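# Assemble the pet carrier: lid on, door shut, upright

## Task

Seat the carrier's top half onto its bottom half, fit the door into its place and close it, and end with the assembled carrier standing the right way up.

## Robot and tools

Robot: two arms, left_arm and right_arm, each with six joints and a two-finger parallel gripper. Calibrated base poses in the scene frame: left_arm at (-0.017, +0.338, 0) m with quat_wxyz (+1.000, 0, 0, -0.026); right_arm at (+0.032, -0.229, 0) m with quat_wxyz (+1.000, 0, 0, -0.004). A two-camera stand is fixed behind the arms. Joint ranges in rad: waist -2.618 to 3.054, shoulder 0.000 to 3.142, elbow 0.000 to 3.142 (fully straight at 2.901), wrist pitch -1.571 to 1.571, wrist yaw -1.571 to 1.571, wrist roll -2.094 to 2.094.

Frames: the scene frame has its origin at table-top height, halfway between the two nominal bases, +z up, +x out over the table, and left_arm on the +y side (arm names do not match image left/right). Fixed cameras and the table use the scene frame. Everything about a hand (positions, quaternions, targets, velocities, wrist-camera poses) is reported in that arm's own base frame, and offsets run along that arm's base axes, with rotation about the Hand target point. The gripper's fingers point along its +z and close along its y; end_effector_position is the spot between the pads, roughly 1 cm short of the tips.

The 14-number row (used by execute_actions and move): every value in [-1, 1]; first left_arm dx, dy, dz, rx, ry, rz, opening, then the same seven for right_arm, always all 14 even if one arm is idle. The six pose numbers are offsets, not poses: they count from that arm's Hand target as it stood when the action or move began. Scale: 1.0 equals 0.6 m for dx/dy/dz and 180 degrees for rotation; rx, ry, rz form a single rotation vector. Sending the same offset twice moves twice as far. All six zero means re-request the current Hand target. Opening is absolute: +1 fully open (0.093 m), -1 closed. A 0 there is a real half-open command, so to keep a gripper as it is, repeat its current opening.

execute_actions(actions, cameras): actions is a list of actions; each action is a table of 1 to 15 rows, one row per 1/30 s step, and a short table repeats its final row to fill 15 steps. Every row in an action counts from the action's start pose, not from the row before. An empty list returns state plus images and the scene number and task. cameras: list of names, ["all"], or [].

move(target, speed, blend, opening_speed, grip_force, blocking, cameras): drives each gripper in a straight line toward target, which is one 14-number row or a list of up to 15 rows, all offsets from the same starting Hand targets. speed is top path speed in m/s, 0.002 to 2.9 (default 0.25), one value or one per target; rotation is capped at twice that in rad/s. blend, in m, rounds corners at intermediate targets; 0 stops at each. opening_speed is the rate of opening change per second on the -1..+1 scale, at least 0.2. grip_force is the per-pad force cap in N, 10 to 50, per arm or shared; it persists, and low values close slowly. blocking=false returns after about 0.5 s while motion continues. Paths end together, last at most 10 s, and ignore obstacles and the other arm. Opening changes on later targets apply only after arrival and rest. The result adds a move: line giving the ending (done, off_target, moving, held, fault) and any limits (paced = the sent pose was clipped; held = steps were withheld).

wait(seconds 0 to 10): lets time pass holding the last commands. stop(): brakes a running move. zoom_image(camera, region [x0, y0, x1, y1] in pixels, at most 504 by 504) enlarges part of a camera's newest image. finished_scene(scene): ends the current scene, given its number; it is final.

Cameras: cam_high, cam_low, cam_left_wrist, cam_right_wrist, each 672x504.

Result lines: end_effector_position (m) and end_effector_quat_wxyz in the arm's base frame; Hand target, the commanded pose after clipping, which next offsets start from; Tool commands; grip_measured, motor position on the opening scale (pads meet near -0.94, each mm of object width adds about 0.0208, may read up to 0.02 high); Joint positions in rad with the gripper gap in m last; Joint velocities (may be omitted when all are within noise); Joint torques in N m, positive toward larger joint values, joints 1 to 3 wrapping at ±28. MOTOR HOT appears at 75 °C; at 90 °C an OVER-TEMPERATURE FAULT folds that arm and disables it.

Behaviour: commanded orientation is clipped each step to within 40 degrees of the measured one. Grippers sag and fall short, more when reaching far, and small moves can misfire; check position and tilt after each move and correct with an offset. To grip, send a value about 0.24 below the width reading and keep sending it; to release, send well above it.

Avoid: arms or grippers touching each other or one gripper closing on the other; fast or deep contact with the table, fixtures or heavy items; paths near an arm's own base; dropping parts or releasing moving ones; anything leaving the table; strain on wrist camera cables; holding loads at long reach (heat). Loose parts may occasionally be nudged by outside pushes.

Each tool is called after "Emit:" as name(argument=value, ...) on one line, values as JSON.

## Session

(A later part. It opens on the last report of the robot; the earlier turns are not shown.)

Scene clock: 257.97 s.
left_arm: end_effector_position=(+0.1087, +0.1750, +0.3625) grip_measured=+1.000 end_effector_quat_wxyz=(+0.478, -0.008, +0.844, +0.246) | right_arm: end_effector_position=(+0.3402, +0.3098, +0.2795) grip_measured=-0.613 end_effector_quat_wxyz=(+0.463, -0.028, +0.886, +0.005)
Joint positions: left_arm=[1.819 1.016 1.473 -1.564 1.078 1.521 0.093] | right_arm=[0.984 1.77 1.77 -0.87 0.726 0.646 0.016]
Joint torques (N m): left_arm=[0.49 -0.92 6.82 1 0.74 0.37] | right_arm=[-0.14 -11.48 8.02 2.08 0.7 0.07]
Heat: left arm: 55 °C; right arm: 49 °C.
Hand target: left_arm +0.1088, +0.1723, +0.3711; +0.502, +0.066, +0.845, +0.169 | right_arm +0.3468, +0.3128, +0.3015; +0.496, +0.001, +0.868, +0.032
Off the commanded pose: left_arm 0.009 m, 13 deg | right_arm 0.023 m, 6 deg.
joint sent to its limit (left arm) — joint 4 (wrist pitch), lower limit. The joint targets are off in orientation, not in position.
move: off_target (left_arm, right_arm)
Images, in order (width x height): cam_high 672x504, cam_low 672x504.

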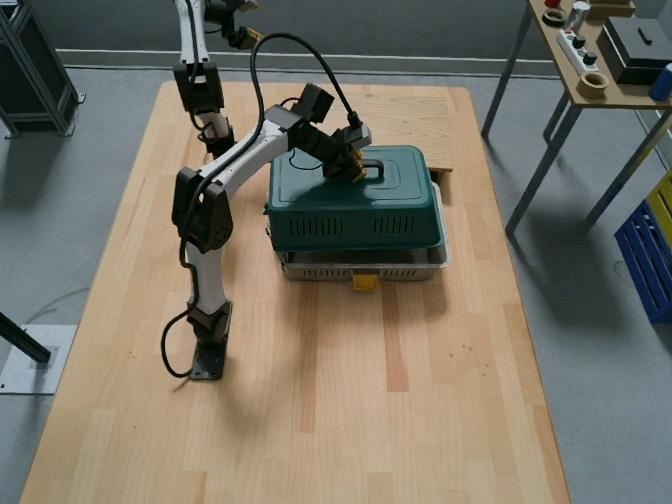

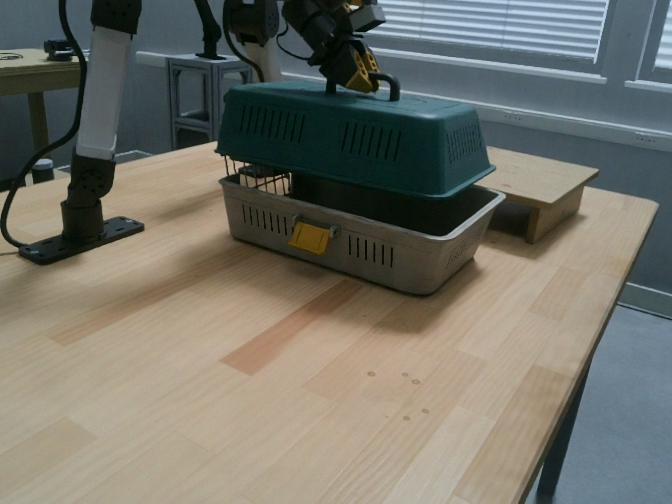

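Emit:
move(target=[0,0,0,0,0,0,1,0.0,0.0,-0.04,0,0.002,0,-1], speed=0.06, cameras=["cam_low","cam_high"])

Emit:
zoom_image(camera="cam_low", region=[180, 50, 580, 300])

Emit:
zoom_image(camera="cam_high", region=[240, 130, 360, 290])

Emit:
zoom_image(camera="cam_high", region=[240, 110, 520, 310])

Scene clock: 262.50 s.
left_arm: end_effector_position=(+0.1087, +0.1750, +0.3625) grip_measured=+1.000 end_effector_quat_wxyz=(+0.478, -0.008, +0.844, +0.246) | right_arm: end_effector_position=(+0.3412, +0.3119, +0.2543) grip_measured=-0.613 end_effector_quat_wxyz=(+0.458, -0.024, +0.889, +0.006)
Joint positions: left_arm=[1.819 1.016 1.473 -1.564 1.078 1.521 0.093] | right_arm=[0.983 1.767 1.673 -0.786 0.72 0.659 0.016]
Joint torques (N m): left_arm=[0.44 -0.79 6.91 0.99 0.75 0.33] | right_arm=[-0.17 -12.81 6.94 2.11 0.73 -0.03]
Heat: left arm: 55 °C; right arm: 49 °C.
Hand target: left_arm +0.1088, +0.1723, +0.3711; +0.502, +0.066, +0.845, +0.169 | right_arm +0.3468, +0.3129, +0.2775; +0.493, +0.001, +0.869, +0.032
Off the commanded pose: left_arm 0.009 m, 13 deg | right_arm 0.024 m, 6 deg.
joint sent to its limit (left arm) — joint 4 (wrist pitch), lower limit. The joint targets are off in orientation, not in position.
move: off_target (left_arm, right_arm)
Images, in order (width x height): cam_high 672x504, cam_low 672x504.

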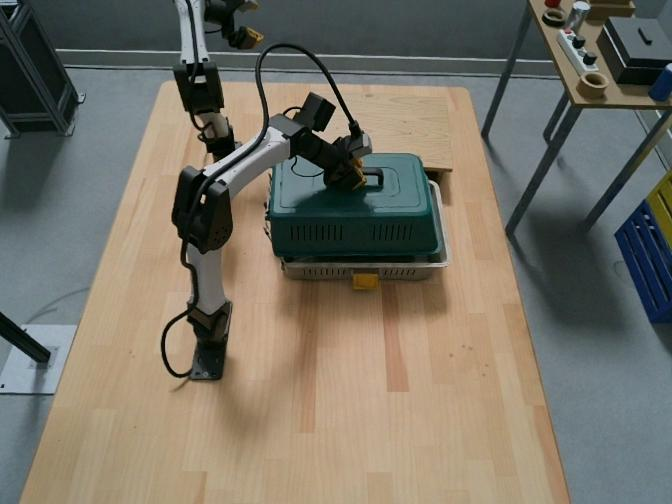

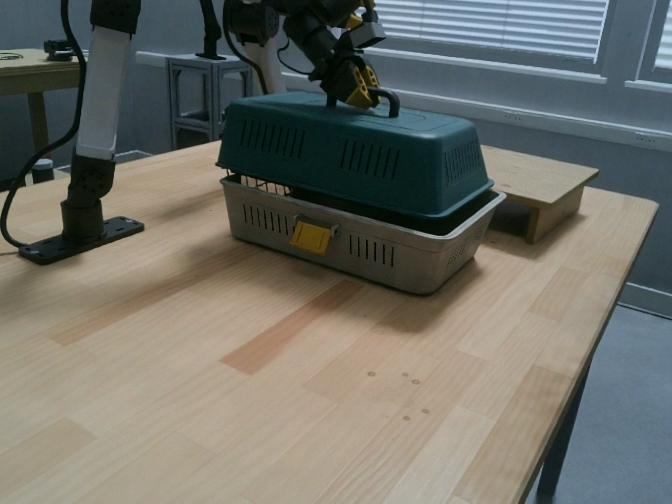

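Scaled by 1.260 from the camera's 672x504 image, which has a finer 960x720 frame.

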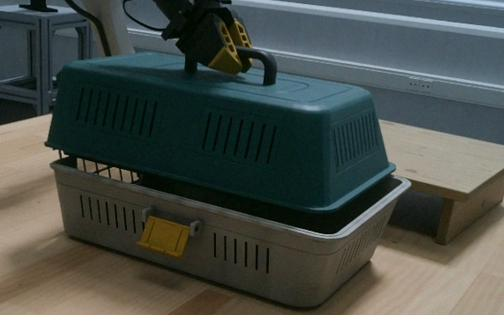

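Scaled by 3.150 from the camera's 672x504 image, which has a finer 960x720 frame.

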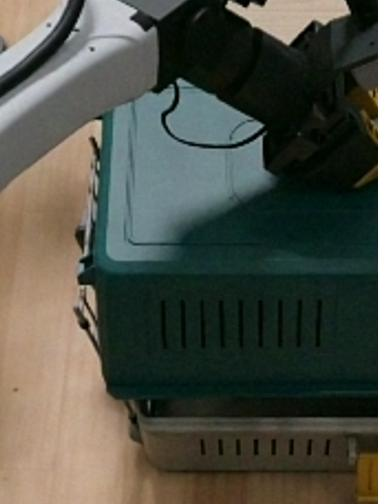

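Scaled by 1.800 from the camera's 672x504 image, which has a finer 960x720 frame.

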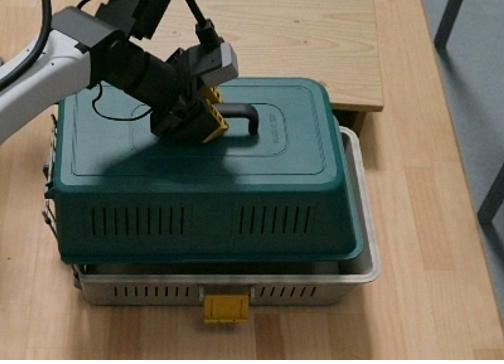

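Emit:
move(target=[0,0,0,0,0,0,1,0.0,-0.008,-0.022,0,0.002,0,-1], speed=0.04, cameras=["cam_low","cam_high"])

Emit:
zoom_image(camera="cam_low", region=[180, 80, 380, 280])

Emit:
zoom_image(camera="cam_high", region=[250, 160, 330, 290])

Emit:
zoom_image(camera="cam_high", region=[240, 110, 520, 310])

Scene clock: 269.07 s.
left_arm: end_effector_position=(+0.1087, +0.1750, +0.3625) grip_measured=+1.000 end_effector_quat_wxyz=(+0.478, -0.008, +0.844, +0.246) | right_arm: end_effector_position=(+0.3413, +0.3080, +0.2496) grip_measured=-0.613 end_effector_quat_wxyz=(+0.459, -0.017, +0.888, +0.021)
Joint positions: left_arm=[1.819 1.016 1.473 -1.564 1.078 1.521 0.093] | right_arm=[0.972 1.735 1.609 -0.729 0.699 0.662 0.016]
Joint torques (N m): left_arm=[0.39 -0.8 6.84 1 0.75 0.38] | right_arm=[0.03 -11.19 6.32 2.09 0.81 -0.09]
Heat: left arm: 55 °C; right arm: 48 °C.
Hand target: left_arm +0.1088, +0.1723, +0.3711; +0.502, +0.066, +0.845, +0.169 | right_arm +0.3468, +0.3081, +0.2644; +0.491, +0.001, +0.871, +0.032
Off the commanded pose: left_arm 0.009 m, 13 deg | right_arm 0.016 m, 5 deg.
joint sent to its limit (left arm) — joint 4 (wrist pitch), lower limit. The joint targets are off in orientation, not in position.
move: off_target (left_arm, right_arm)
Images, in order (width x height): cam_high 672x504, cam_low 672x504.

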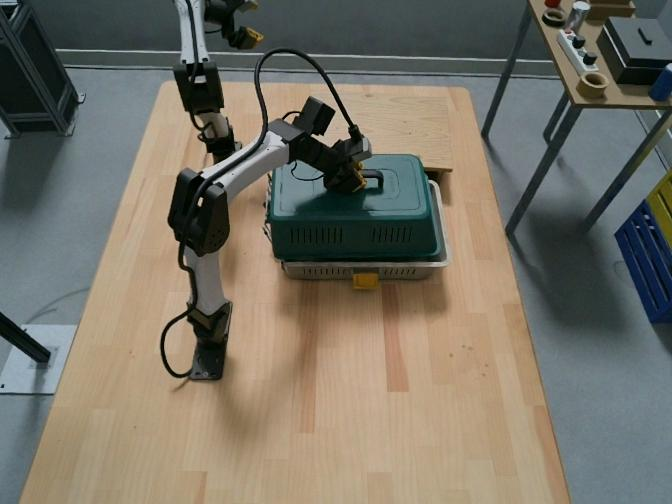

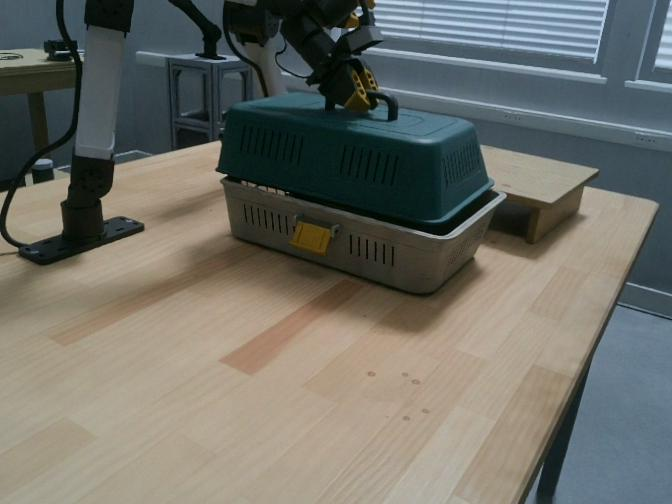

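Scaled by 2.520 from the camera's 672x504 image, which has a finer 960x720 frame.

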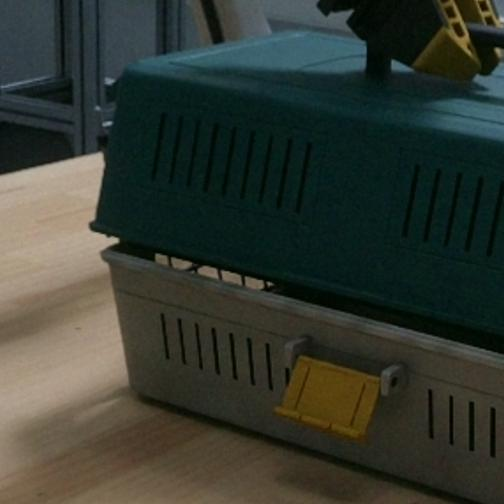

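Scaled by 3.877 from the camera's 672x504 image, which has a finer 960x720 frame.

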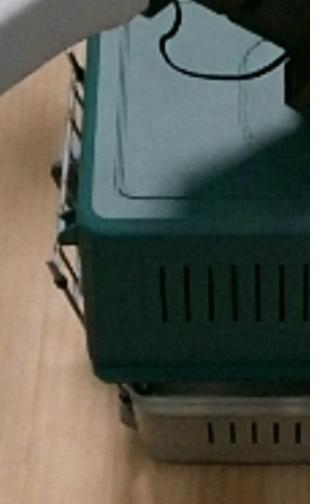

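Scaled by 1.800 from the camera's 672x504 image, which has a finer 960x720 frame.

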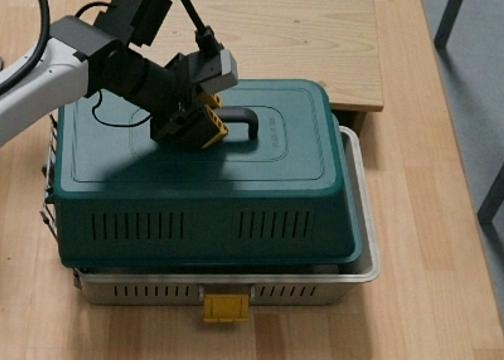

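Emit:
move(target=[[0,0,0,0,0,0,1,0.0,0.0,0.1,0,0.0,0,-1],[0,0,0,0,0,0,1,0.1,0.01,0.1,0,0,0,-1]], speed=0.08, cameras=["cam_low","cam_high"])

Emit:
zoom_image(camera="cam_high", region=[250, 160, 330, 290])

Emit:
zoom_image(camera="cam_low", region=[180, 80, 380, 280])

Scene clock: 283.27 s.
left_arm: end_effector_position=(+0.1087, +0.1750, +0.3625) grip_measured=+1.000 end_effector_quat_wxyz=(+0.478, -0.008, +0.844, +0.246) | right_arm: end_effector_position=(+0.3950, +0.3077, +0.2869) grip_measured=-0.613 end_effector_quat_wxyz=(+0.447, -0.022, +0.894, -0.001)
Joint positions: left_arm=[1.819 1.016 1.473 -1.564 1.078 1.521 0.093] | right_arm=[0.864 1.931 2.025 -0.938 0.638 0.564 0.016]
Joint torques (N m): left_arm=[0.44 -0.92 6.82 0.97 0.75 0.36] | right_arm=[-0.5 -11.99 12.82 2.08 0.55 -0.17]
Heat: left arm: 55 °C; right arm: 48 °C.
Hand target: left_arm +0.1088, +0.1723, +0.3711; +0.502, +0.066, +0.845, +0.169 | right_arm +0.4068, +0.3140, +0.3243; +0.491, +0.001, +0.871, +0.032
Off the commanded pose: left_arm 0.009 m, 13 deg | right_arm 0.040 m, 7 deg.
joint sent to its limit (left arm) — joint 4 (wrist pitch), lower limit. The joint targets are off in orientation, not in position.
move: off_target (left_arm, right_arm)
Images, in order (width x height): cam_high 672x504, cam_low 672x504.

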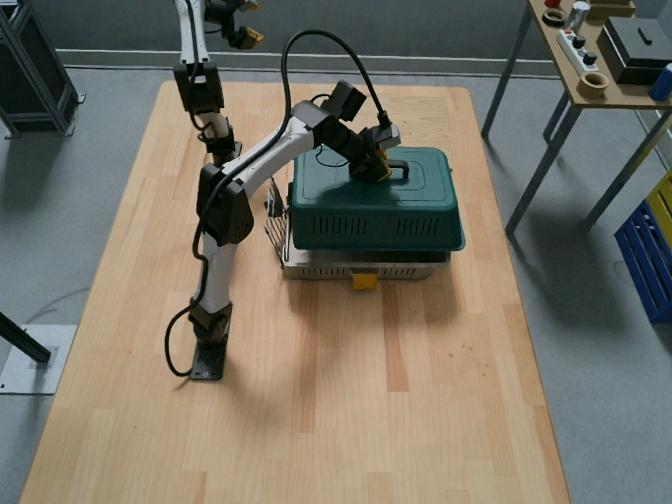

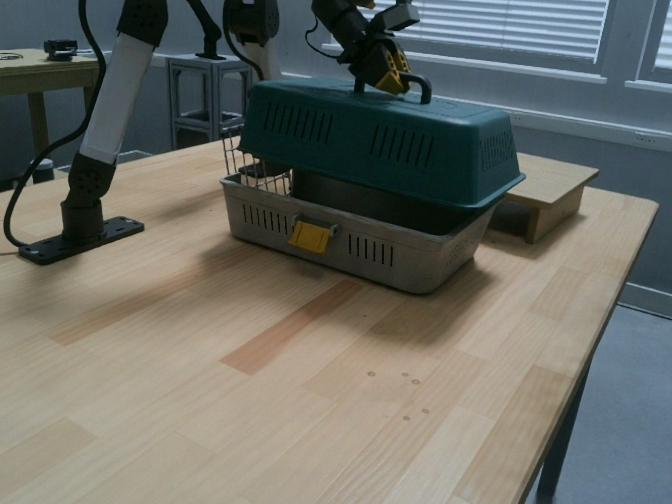

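Scaled by 3.877 from the camera's 672x504 image, which has a finer 960x720 frame.

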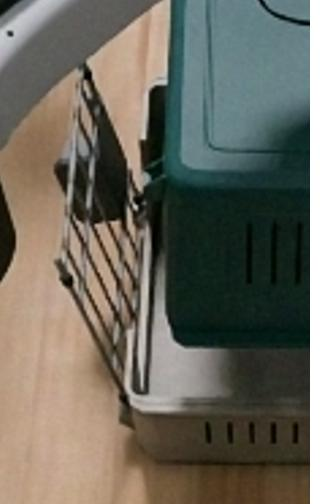

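Scaled by 2.520 from the camera's 672x504 image, which has a finer 960x720 frame.

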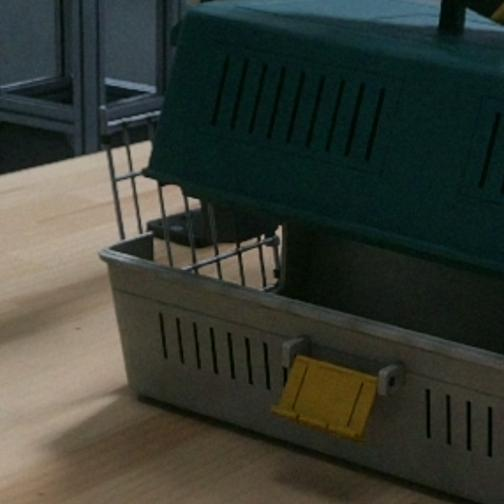

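Emit:
move(target=[[0,0,0,0,0,0,1,0.0,0.0,-0.07,0,0.002,0,-1],[0,0,0,0,0,0,1,0,0,-0.13,0,0.004,0,-1]], speed=0.05, blend=0.01, cameras=["cam_low","cam_high"])

Emit:
zoom_image(camera="cam_high", region=[250, 140, 490, 300])

Emit:
zoom_image(camera="cam_low", region=[180, 70, 580, 320])

Scene clock: 301.80 s.
left_arm: end_effector_position=(+0.1087, +0.1750, +0.3625) grip_measured=+1.000 end_effector_quat_wxyz=(+0.478, -0.008, +0.844, +0.246) | right_arm: end_effector_position=(+0.4015, +0.3148, +0.2527) grip_measured=-0.613 end_effector_quat_wxyz=(+0.476, -0.004, +0.879, +0.038)
Joint positions: left_arm=[1.819 1.016 1.473 -1.564 1.078 1.521 0.093] | right_arm=[0.86 1.855 1.723 -0.605 0.628 0.566 0.016]
Joint torques (N m): left_arm=[0.53 -0.94 6.74 1.02 0.74 0.36] | right_arm=[-0.49 -9.74 5.53 2.04 0.52 -0.12]
Heat: left arm: 55 °C; right arm: 49 °C.
Hand target: left_arm +0.1088, +0.1723, +0.3711; +0.502, +0.066, +0.845, +0.169 | right_arm +0.4067, +0.3141, +0.2463; +0.485, +0.001, +0.874, +0.032
Off the commanded pose: left_arm 0.009 m, 13 deg | right_arm 0.008 m, 2 deg.
joint sent to its limit (left arm) — joint 4 (wrist pitch), lower limit. The joint targets are off in orientation, not in position.
move: off_target (left_arm)
Images, in order (width x height): cam_high 672x504, cam_low 672x504.

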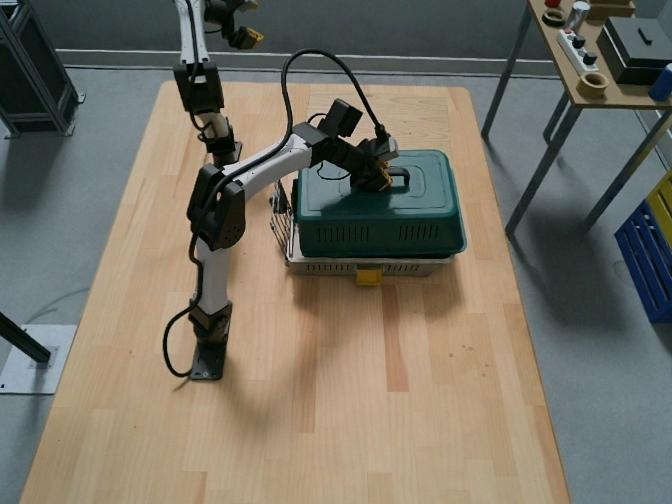

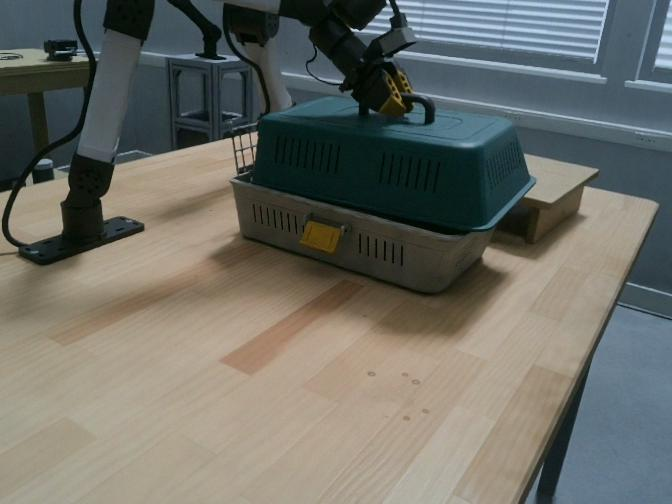

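Scaled by 2.100 from the camera's 672x504 image, which has a finer 960x720 frame.

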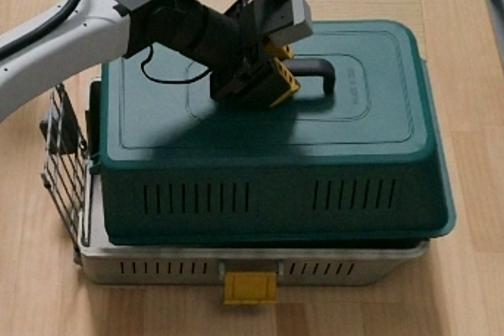

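Scaled by 1.260 from the camera's 672x504 image, which has a finer 960x720 frame.

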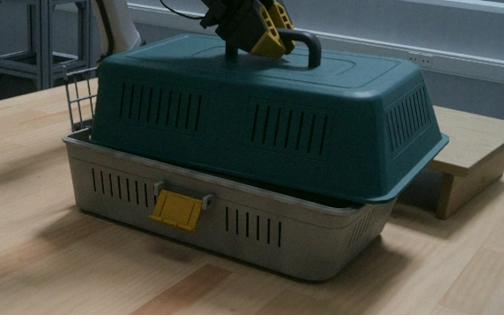

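Emit:
move(target=[[0,0,0,0,0,0,1,0,0,0,0,0.0,0,-0.3],[0,0,0,0,0,0,1,-0.02,-0.0,0.0,0,0,0,0.4],[0,0,0,0,0,0,1,-0.12,-0.05,0.1,0,0,0,0.4],[0,0,0,0,0,0,1,-0.2,-0.45,0.2,0,0,0,0.4]], speed=0.12, opening_speed=1, cameras=["cam_low","cam_high","cam_right_wrist"])

Scene clock: 315.03 s.
left_arm: end_effector_position=(+0.1087, +0.1750, +0.3625) grip_measured=+1.000 end_effector_quat_wxyz=(+0.478, -0.008, +0.844, +0.246) | right_arm: end_effector_position=(+0.2886, +0.0445, +0.3617) grip_measured=+0.398 end_effector_quat_wxyz=(+0.481, +0.005, +0.876, +0.030)
Joint positions: left_arm=[1.819 1.016 1.473 -1.564 1.078 1.521 0.093] | right_arm=[0.244 1.041 1.442 -0.974 0.158 0.17 0.064]
Joint torques (N m): left_arm=[0.44 -0.88 6.86 1.01 0.72 0.36] | right_arm=[-0.7 -2.28 7.98 1.87 -0.04 -0.17]
Heat: left arm: 55 °C; right arm: 48 °C.
Hand target: left_arm +0.1088, +0.1723, +0.3711; +0.502, +0.066, +0.845, +0.169 | right_arm +0.2868, +0.0441, +0.3664; +0.485, +0.001, +0.874, +0.032
Off the commanded pose: left_arm 0.009 m, 13 deg | right_arm 0.005 m, 1 deg.
joint sent to its limit (left arm) — joint 4 (wrist pitch), lower limit. The joint targets are off in orientation, not in position.
move: off_target (left_arm)
Images, in order (width x height): cam_high 672x504, cam_low 672x504, cam_right_wrist 672x504.

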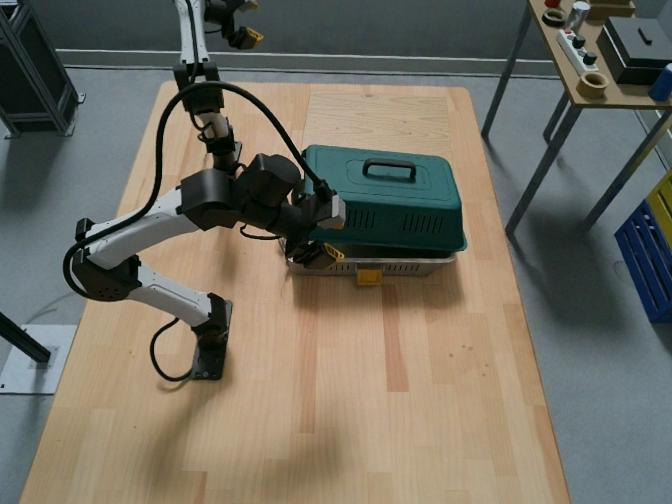

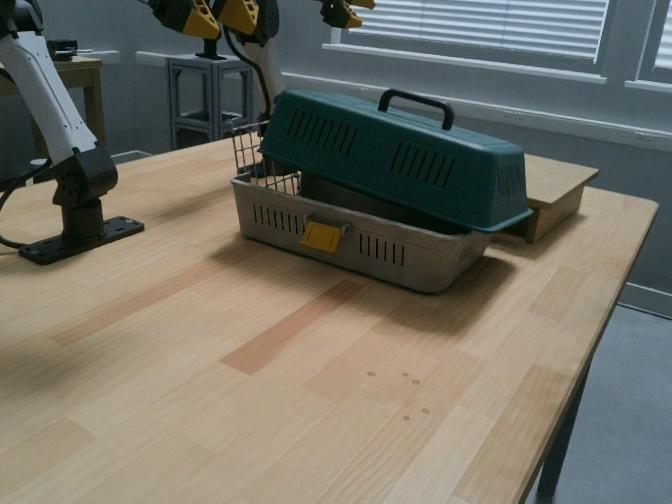

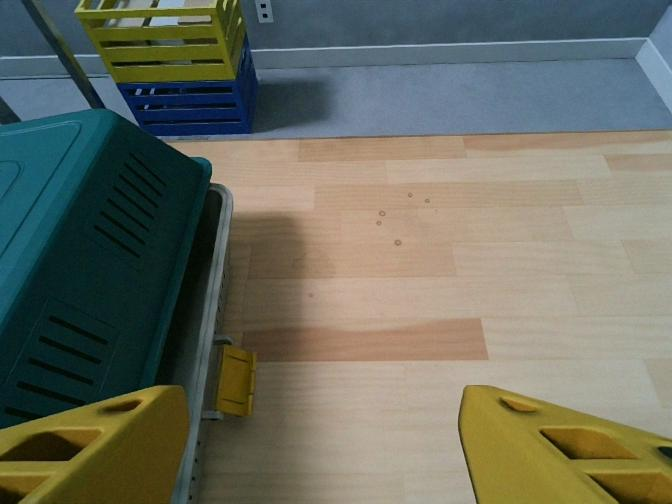

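Emit:
zoom_image(camera="cam_low", region=[200, 60, 560, 310])

Emit:
move(target=[0,0,0,0,0,0,1,-0.2,0.05,0.12,0,0,0.25,1], cameras=["cam_high","cam_right_wrist"])

Scaled by 1.400 from the camera's 672x504 image, which has a finer 960x720 frame.

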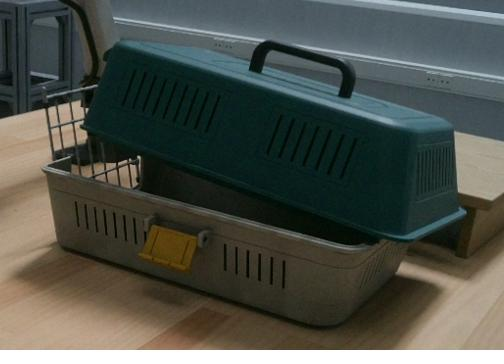

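Scene clock: 321.43 s.
left_arm: end_effector_position=(+0.1087, +0.1750, +0.3625) grip_measured=+1.000 end_effector_quat_wxyz=(+0.478, -0.008, +0.844, +0.246) | right_arm: end_effector_position=(+0.1679, +0.0747, +0.4351) grip_measured=+1.000 end_effector_quat_wxyz=(+0.496, -0.276, +0.808, +0.156)
Joint positions: left_arm=[1.819 1.016 1.473 -1.564 1.078 1.521 0.093] | right_arm=[-0.288 1.002 1.858 -1.562 -0.787 -0.568 0.093]
Joint torques (N m): left_arm=[0.69 -0.8 6.9 0.95 0.75 0.38] | right_arm=[0.31 1.88 6.31 1.54 -0.29 -0.14]
Heat: left arm: 55 °C; right arm: 47 °C.
Hand target: left_arm +0.1088, +0.1723, +0.3711; +0.502, +0.066, +0.845, +0.169 | right_arm +0.1668, +0.0741, +0.4384; +0.436, -0.333, +0.808, +0.215
Off the commanded pose: left_arm 0.009 m, 13 deg | right_arm 0.003 m, 12 deg.
joint sent to its limit (left arm) — joint 4 (wrist pitch), lower limit. The joint targets are off in orientation, not in position.
joint sent to its limit (right arm) — joint 4 (wrist pitch), lower limit. The joint targets are off in orientation, not in position.
move: off_target (left_arm, right_arm)
Images, in order (width x height): cam_high 672x504, cam_right_wrist 672x504.

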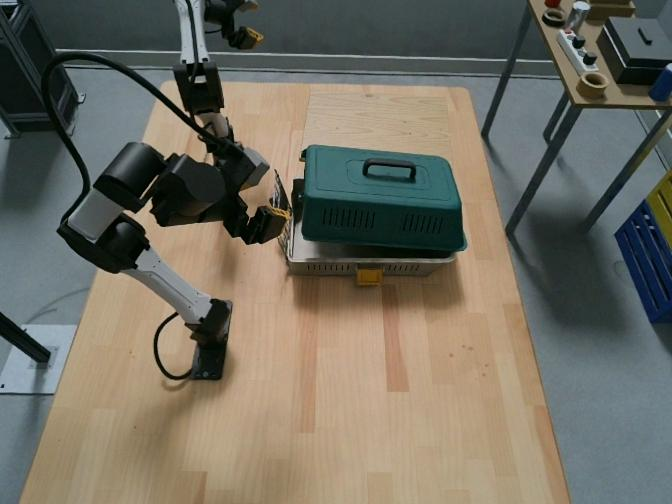

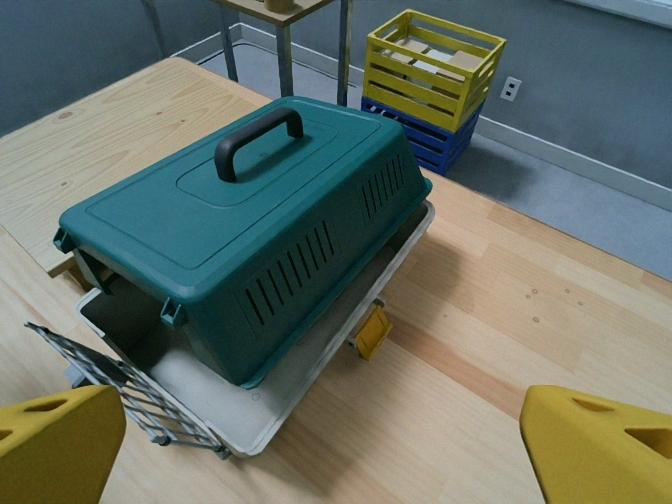

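Emit:
zoom_image(camera="cam_right_wrist", region=[20, 200, 280, 470])

Scaled by 1.867 from the camera's 672x504 image, which has a finer 960x720 frame.

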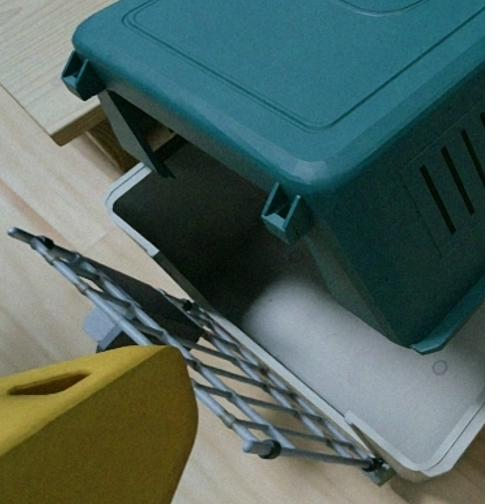

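Emit:
move(target=[[0,0,0,0,0,0,1,-0.03,0.21,-0.0,-0.005,-0.01,-0.07,-1],[0,0,0,0,0,0,1,-0.3,0.31,-0.11,-0.0095,-0.019,-0.148,-1]], blend=0.05, cameras=["cam_high","cam_right_wrist"])

Scene clock: 338.97 s.
left_arm: end_effector_position=(+0.1087, +0.1750, +0.3625) grip_measured=+1.000 end_effector_quat_wxyz=(+0.478, -0.008, +0.844, +0.246) | right_arm: end_effector_position=(-0.0148, +0.2622, +0.3711) grip_measured=-0.976 end_effector_quat_wxyz=(+0.465, -0.258, +0.801, +0.274)
Joint positions: left_arm=[1.819 1.016 1.473 -1.564 1.078 1.521 0.093] | right_arm=[2.238 1.314 1.671 -1.561 1.107 1.387 0]
Joint torques (N m): left_arm=[0.62 -0.99 6.76 0.99 0.79 0.38] | right_arm=[-0.17 -3.69 5.82 0.74 0.71 0.08]
Heat: left arm: 56 °C; right arm: 46 °C.
Hand target: left_arm +0.1088, +0.1723, +0.3711; +0.502, +0.066, +0.845, +0.169 | right_arm -0.0133, +0.2601, +0.3723; +0.493, -0.151, +0.853, +0.087
Off the commanded pose: left_arm 0.009 m, 13 deg | right_arm 0.003 m, 26 deg.
joint sent to its limit (left arm) — joint 4 (wrist pitch), lower limit. The joint targets are off in orientation, not in position.
joint sent to its limit (right arm) — joint 4 (wrist pitch), lower limit. The joint targets are off in orientation, not in position.
move: off_target (left_arm, right_arm)
Images, in order (width x height): cam_high 672x504, cam_right_wrist 672x504.

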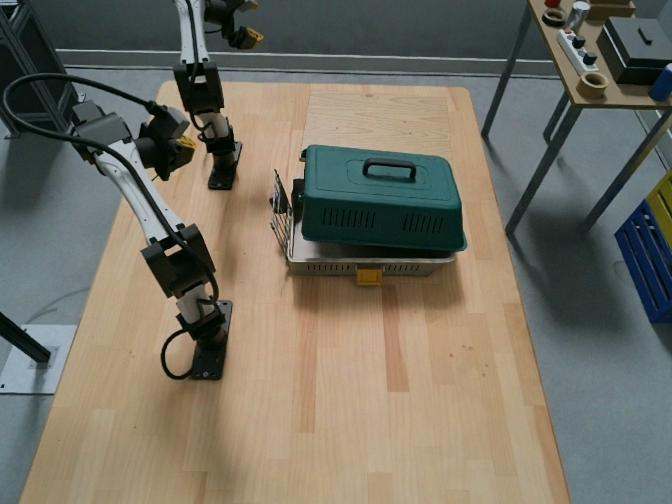

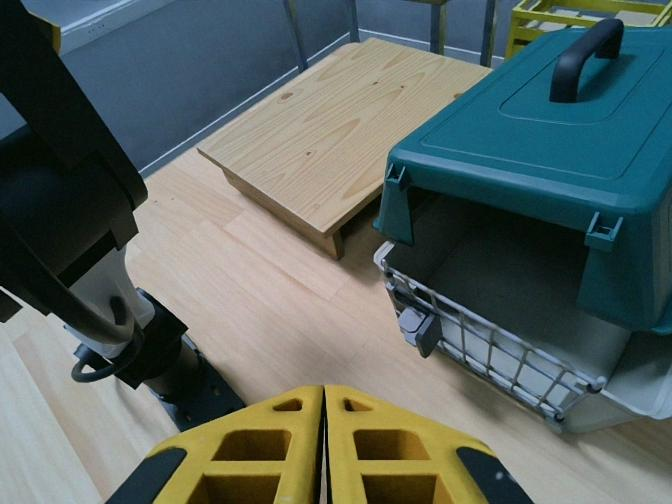

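Emit:
zoom_image(camera="cam_right_wrist", region=[350, 130, 672, 440])

Scaled by 1.565 from the camera's 672x504 image, which has a finer 960x720 frame.

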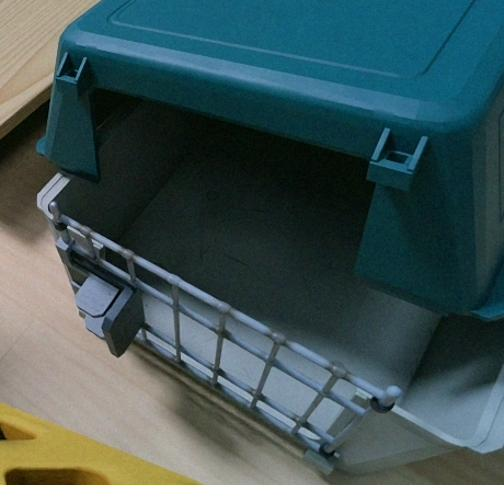

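Emit:
move(target=[[0.18,-0.1,0.09,-0.05,0.03,0,1,0,0,0,0,0,0,-1],[0.385,-0.60,0.09,-0.1165,0.0627,-0.0075,1,0,0,0,0,0,0,-1]], blend=0.05, cameras=["all"])

Scene clock: 350.50 s.
left_arm: end_effector_position=(+0.3408, -0.1910, +0.4177) grip_measured=+1.000 end_effector_quat_wxyz=(+0.428, +0.016, +0.903, -0.006) | right_arm: end_effector_position=(-0.0148, +0.2622, +0.3711) grip_measured=-0.976 end_effector_quat_wxyz=(+0.465, -0.258, +0.802, +0.274)
Joint positions: left_arm=[-0.726 1.848 2.597 -1.565 -0.518 -0.482 0.093] | right_arm=[2.238 1.314 1.671 -1.561 1.107 1.388 0]
Joint torques (N m): left_arm=[-0.06 -7.51 6.15 1.62 -0.41 -0.05] | right_arm=[-0.2 -3.69 5.81 0.74 0.71 0.06]
Heat: left arm: 55 °C; right arm: 46 °C.
Hand target: left_arm +0.3399, -0.1877, +0.4251; +0.423, -0.001, +0.906, -0.001 | right_arm -0.0133, +0.2601, +0.3723; +0.493, -0.151, +0.853, +0.087
Off the commanded pose: left_arm 0.008 m, 2 deg | right_arm 0.003 m, 26 deg.
joint sent to its limit (left arm) — joint 4 (wrist pitch), lower limit. The joint targets still meet the commanded pose.
joint sent to its limit (right arm) — joint 4 (wrist pitch), lower limit. The joint targets are off in orientation, not in position.
move: off_target (right_arm)

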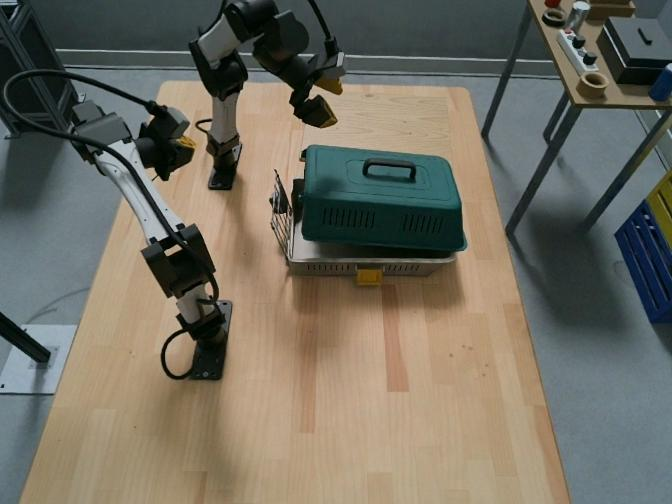

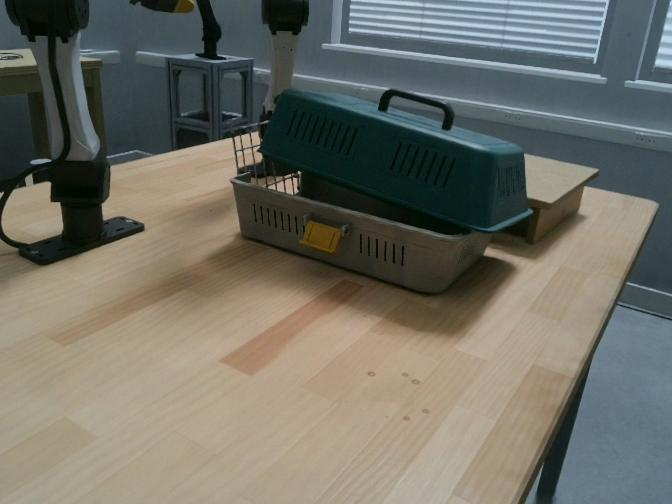

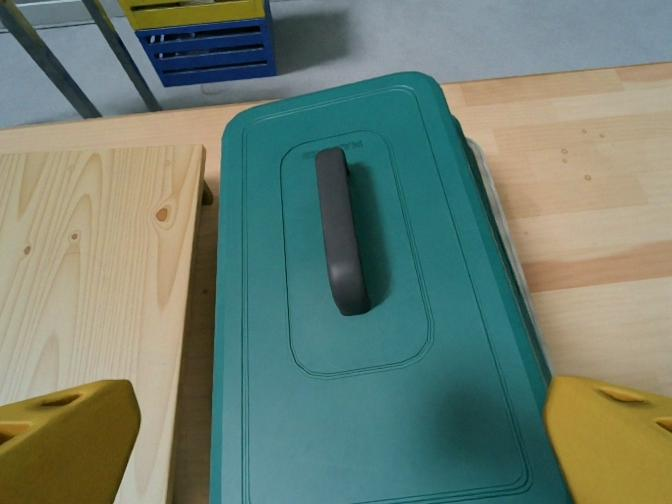

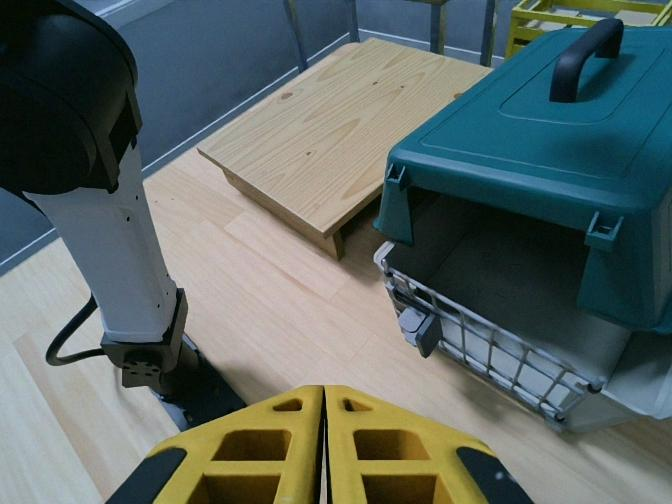

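Emit:
move(target=[0.16,-0.01,-0.11,0,0.03,0.022,1,0,0,0,0,0,0,-1], cameras=["cam_high","cam_low","cam_left_wrist"])

Scene clock: 355.50 s.
left_arm: end_effector_position=(+0.4375, -0.1937, +0.3520) grip_measured=+1.000 end_effector_quat_wxyz=(+0.389, -0.034, +0.921, +0.014) | right_arm: end_effector_position=(-0.0148, +0.2622, +0.3711) grip_measured=-0.976 end_effector_quat_wxyz=(+0.465, -0.258, +0.802, +0.274)
Joint positions: left_arm=[-0.568 2.185 2.844 -1.541 -0.442 -0.482 0.093] | right_arm=[2.238 1.314 1.671 -1.561 1.107 1.388 0]
Joint torques (N m): left_arm=[0.16 -10.7 6.49 1.56 -0.18 0.3] | right_arm=[-0.17 -3.7 5.82 0.74 0.71 0.07]
Heat: left arm: 55 °C; right arm: 46 °C.
Hand target: left_arm +0.4359, -0.1937, +0.3593; +0.380, -0.032, +0.924, +0.014 | right_arm -0.0133, +0.2601, +0.3723; +0.493, -0.151, +0.853, +0.087
Off the commanded pose: left_arm 0.007 m, 1 deg | right_arm 0.003 m, 26 deg.
elbow stopped short (left arm): the move would have taken joint 3 (elbow) straighter than the controller allows.
joint sent to its limit (right arm) — joint 4 (wrist pitch), lower limit. The joint targets are off in orientation, not in position.
move: off_target (right_arm)
Images, in order (width x height): cam_high 672x504, cam_low 672x504, cam_left_wrist 672x504.

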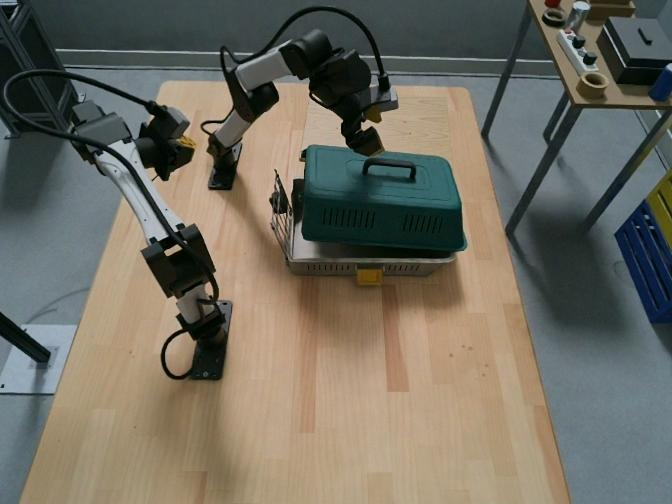

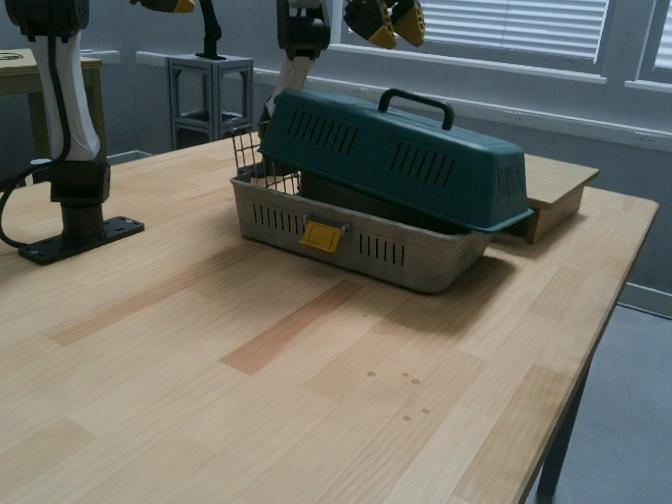

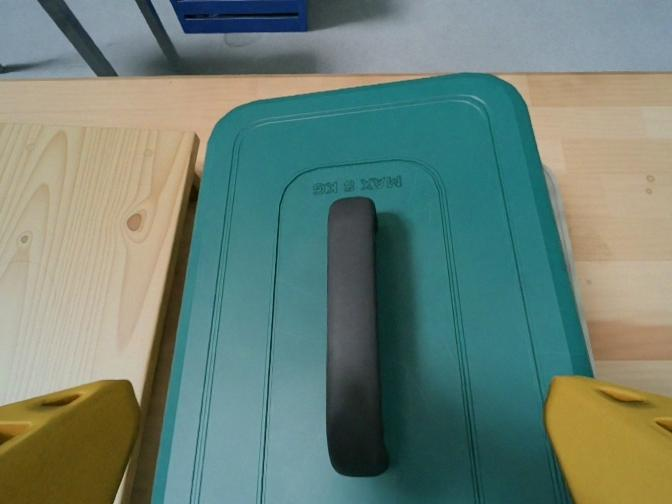

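Emit:
move(target=[0.065,-0.011,-0.085,0,0.0,0.01,1,0,0,0,0,0,0,-1], cameras=["cam_low","cam_left_wrist"], speed=0.12)

Emit:
zoom_image(camera="cam_low", region=[320, 0, 520, 150])

Scene clock: 365.17 s.
left_arm: end_effector_position=(+0.4708, -0.1993, +0.3059) grip_measured=+1.000 end_effector_quat_wxyz=(+0.372, -0.042, +0.927, +0.029) | right_arm: end_effector_position=(-0.0148, +0.2622, +0.3711) grip_measured=-0.976 end_effector_quat_wxyz=(+0.465, -0.258, +0.802, +0.274)
Joint positions: left_arm=[-0.541 2.19 2.626 -1.361 -0.44 -0.482 0.093] | right_arm=[2.238 1.314 1.671 -1.561 1.107 1.388 0]
Joint torques (N m): left_arm=[0.57 -11.79 5 1.86 -0.13 0.11] | right_arm=[-0.18 -3.67 5.81 0.75 0.71 0.07]
Heat: left arm: 54 °C; right arm: 45 °C.
Hand target: left_arm +0.4749, -0.2002, +0.3082; +0.379, -0.047, +0.924, +0.020 | right_arm -0.0133, +0.2601, +0.3723; +0.493, -0.151, +0.853, +0.087
Off the commanded pose: left_arm 0.005 m, 2 deg | right_arm 0.003 m, 26 deg.
joint sent to its limit (right arm) — joint 4 (wrist pitch), lower limit. The joint targets are off in orientation, not in position.
move: off_target (right_arm)
Images, in order (width x height): cam_low 672x504, cam_left_wrist 672x504.

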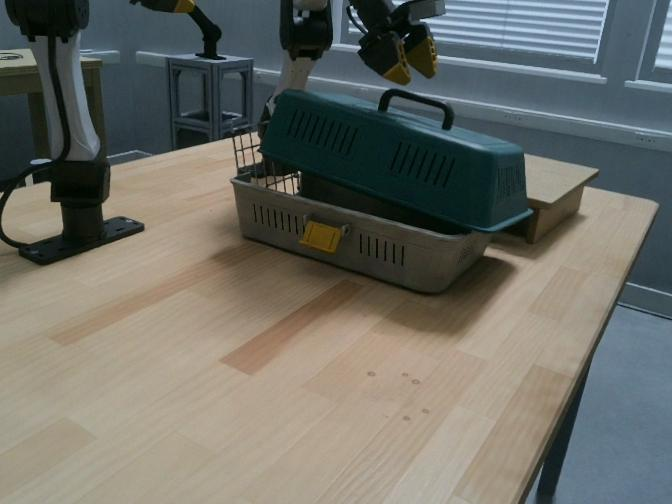

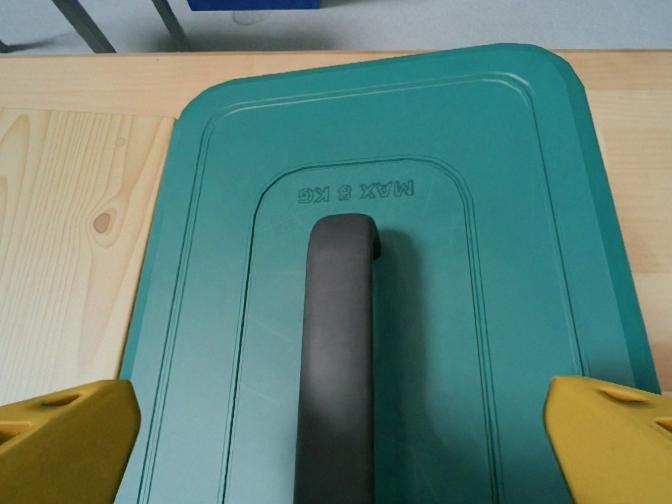

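Scaled by 2.520 from the camera's 672x504 image, which has a finer 960x720 frame.

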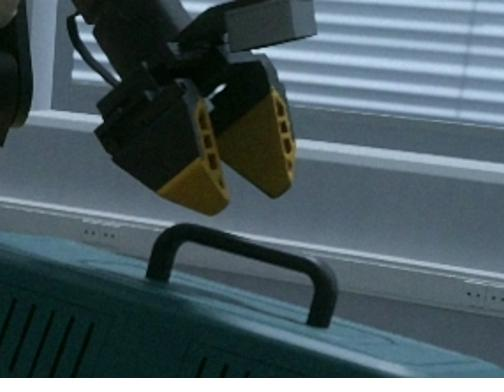

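Emit:
move(target=[0.008,0.0,-0.075,0,-0.0,0,1,0,0,0,0,0,0,-1], cameras=["cam_low","cam_left_wrist"], speed=0.08)

Emit:
zoom_image(camera="cam_low", region=[320, 0, 520, 150])

Scene clock: 369.30 s.
left_arm: end_effector_position=(+0.4771, -0.2028, +0.2554) grip_measured=+1.000 end_effector_quat_wxyz=(+0.367, -0.043, +0.929, +0.028) | right_arm: end_effector_position=(-0.0148, +0.2622, +0.3711) grip_measured=-0.976 end_effector_quat_wxyz=(+0.465, -0.258, +0.802, +0.274)
Joint positions: left_arm=[-0.539 2.058 2.186 -1.063 -0.434 -0.487 0.093] | right_arm=[2.238 1.314 1.671 -1.561 1.107 1.388 0]
Joint torques (N m): left_arm=[0.57 -13.27 4.93 1.86 -0.2 0.23] | right_arm=[-0.2 -3.7 5.85 0.75 0.71 0.07]
Heat: left arm: 53 °C; right arm: 45 °C.
Hand target: left_arm +0.4796, -0.2003, +0.2631; +0.379, -0.046, +0.924, +0.020 | right_arm -0.0133, +0.2601, +0.3723; +0.493, -0.151, +0.853, +0.087
Off the commanded pose: left_arm 0.009 m, 2 deg | right_arm 0.003 m, 26 deg.
joint sent to its limit (right arm) — joint 4 (wrist pitch), lower limit. The joint targets are off in orientation, not in position.
move: off_target (right_arm)
Images, in order (width x height): cam_low 672x504, cam_left_wrist 672x504.

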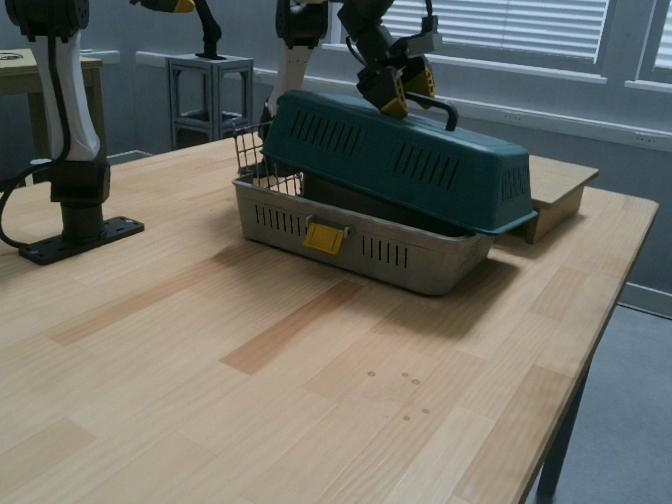

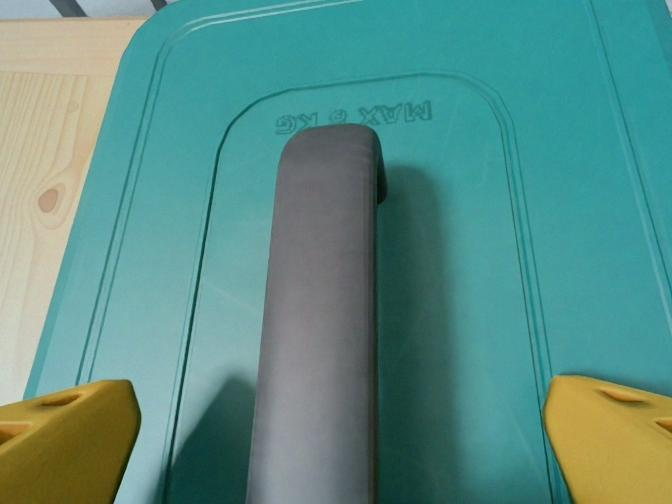

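Scaled by 2.520 from the camera's 672x504 image, which has a finer 960x720 frame.

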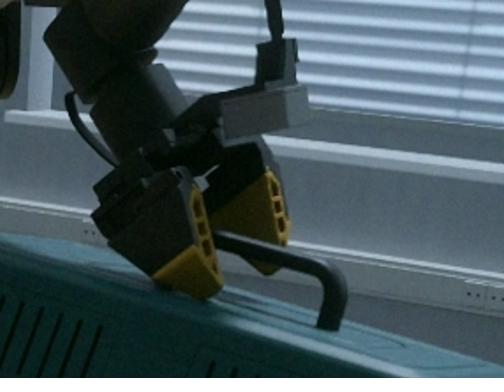

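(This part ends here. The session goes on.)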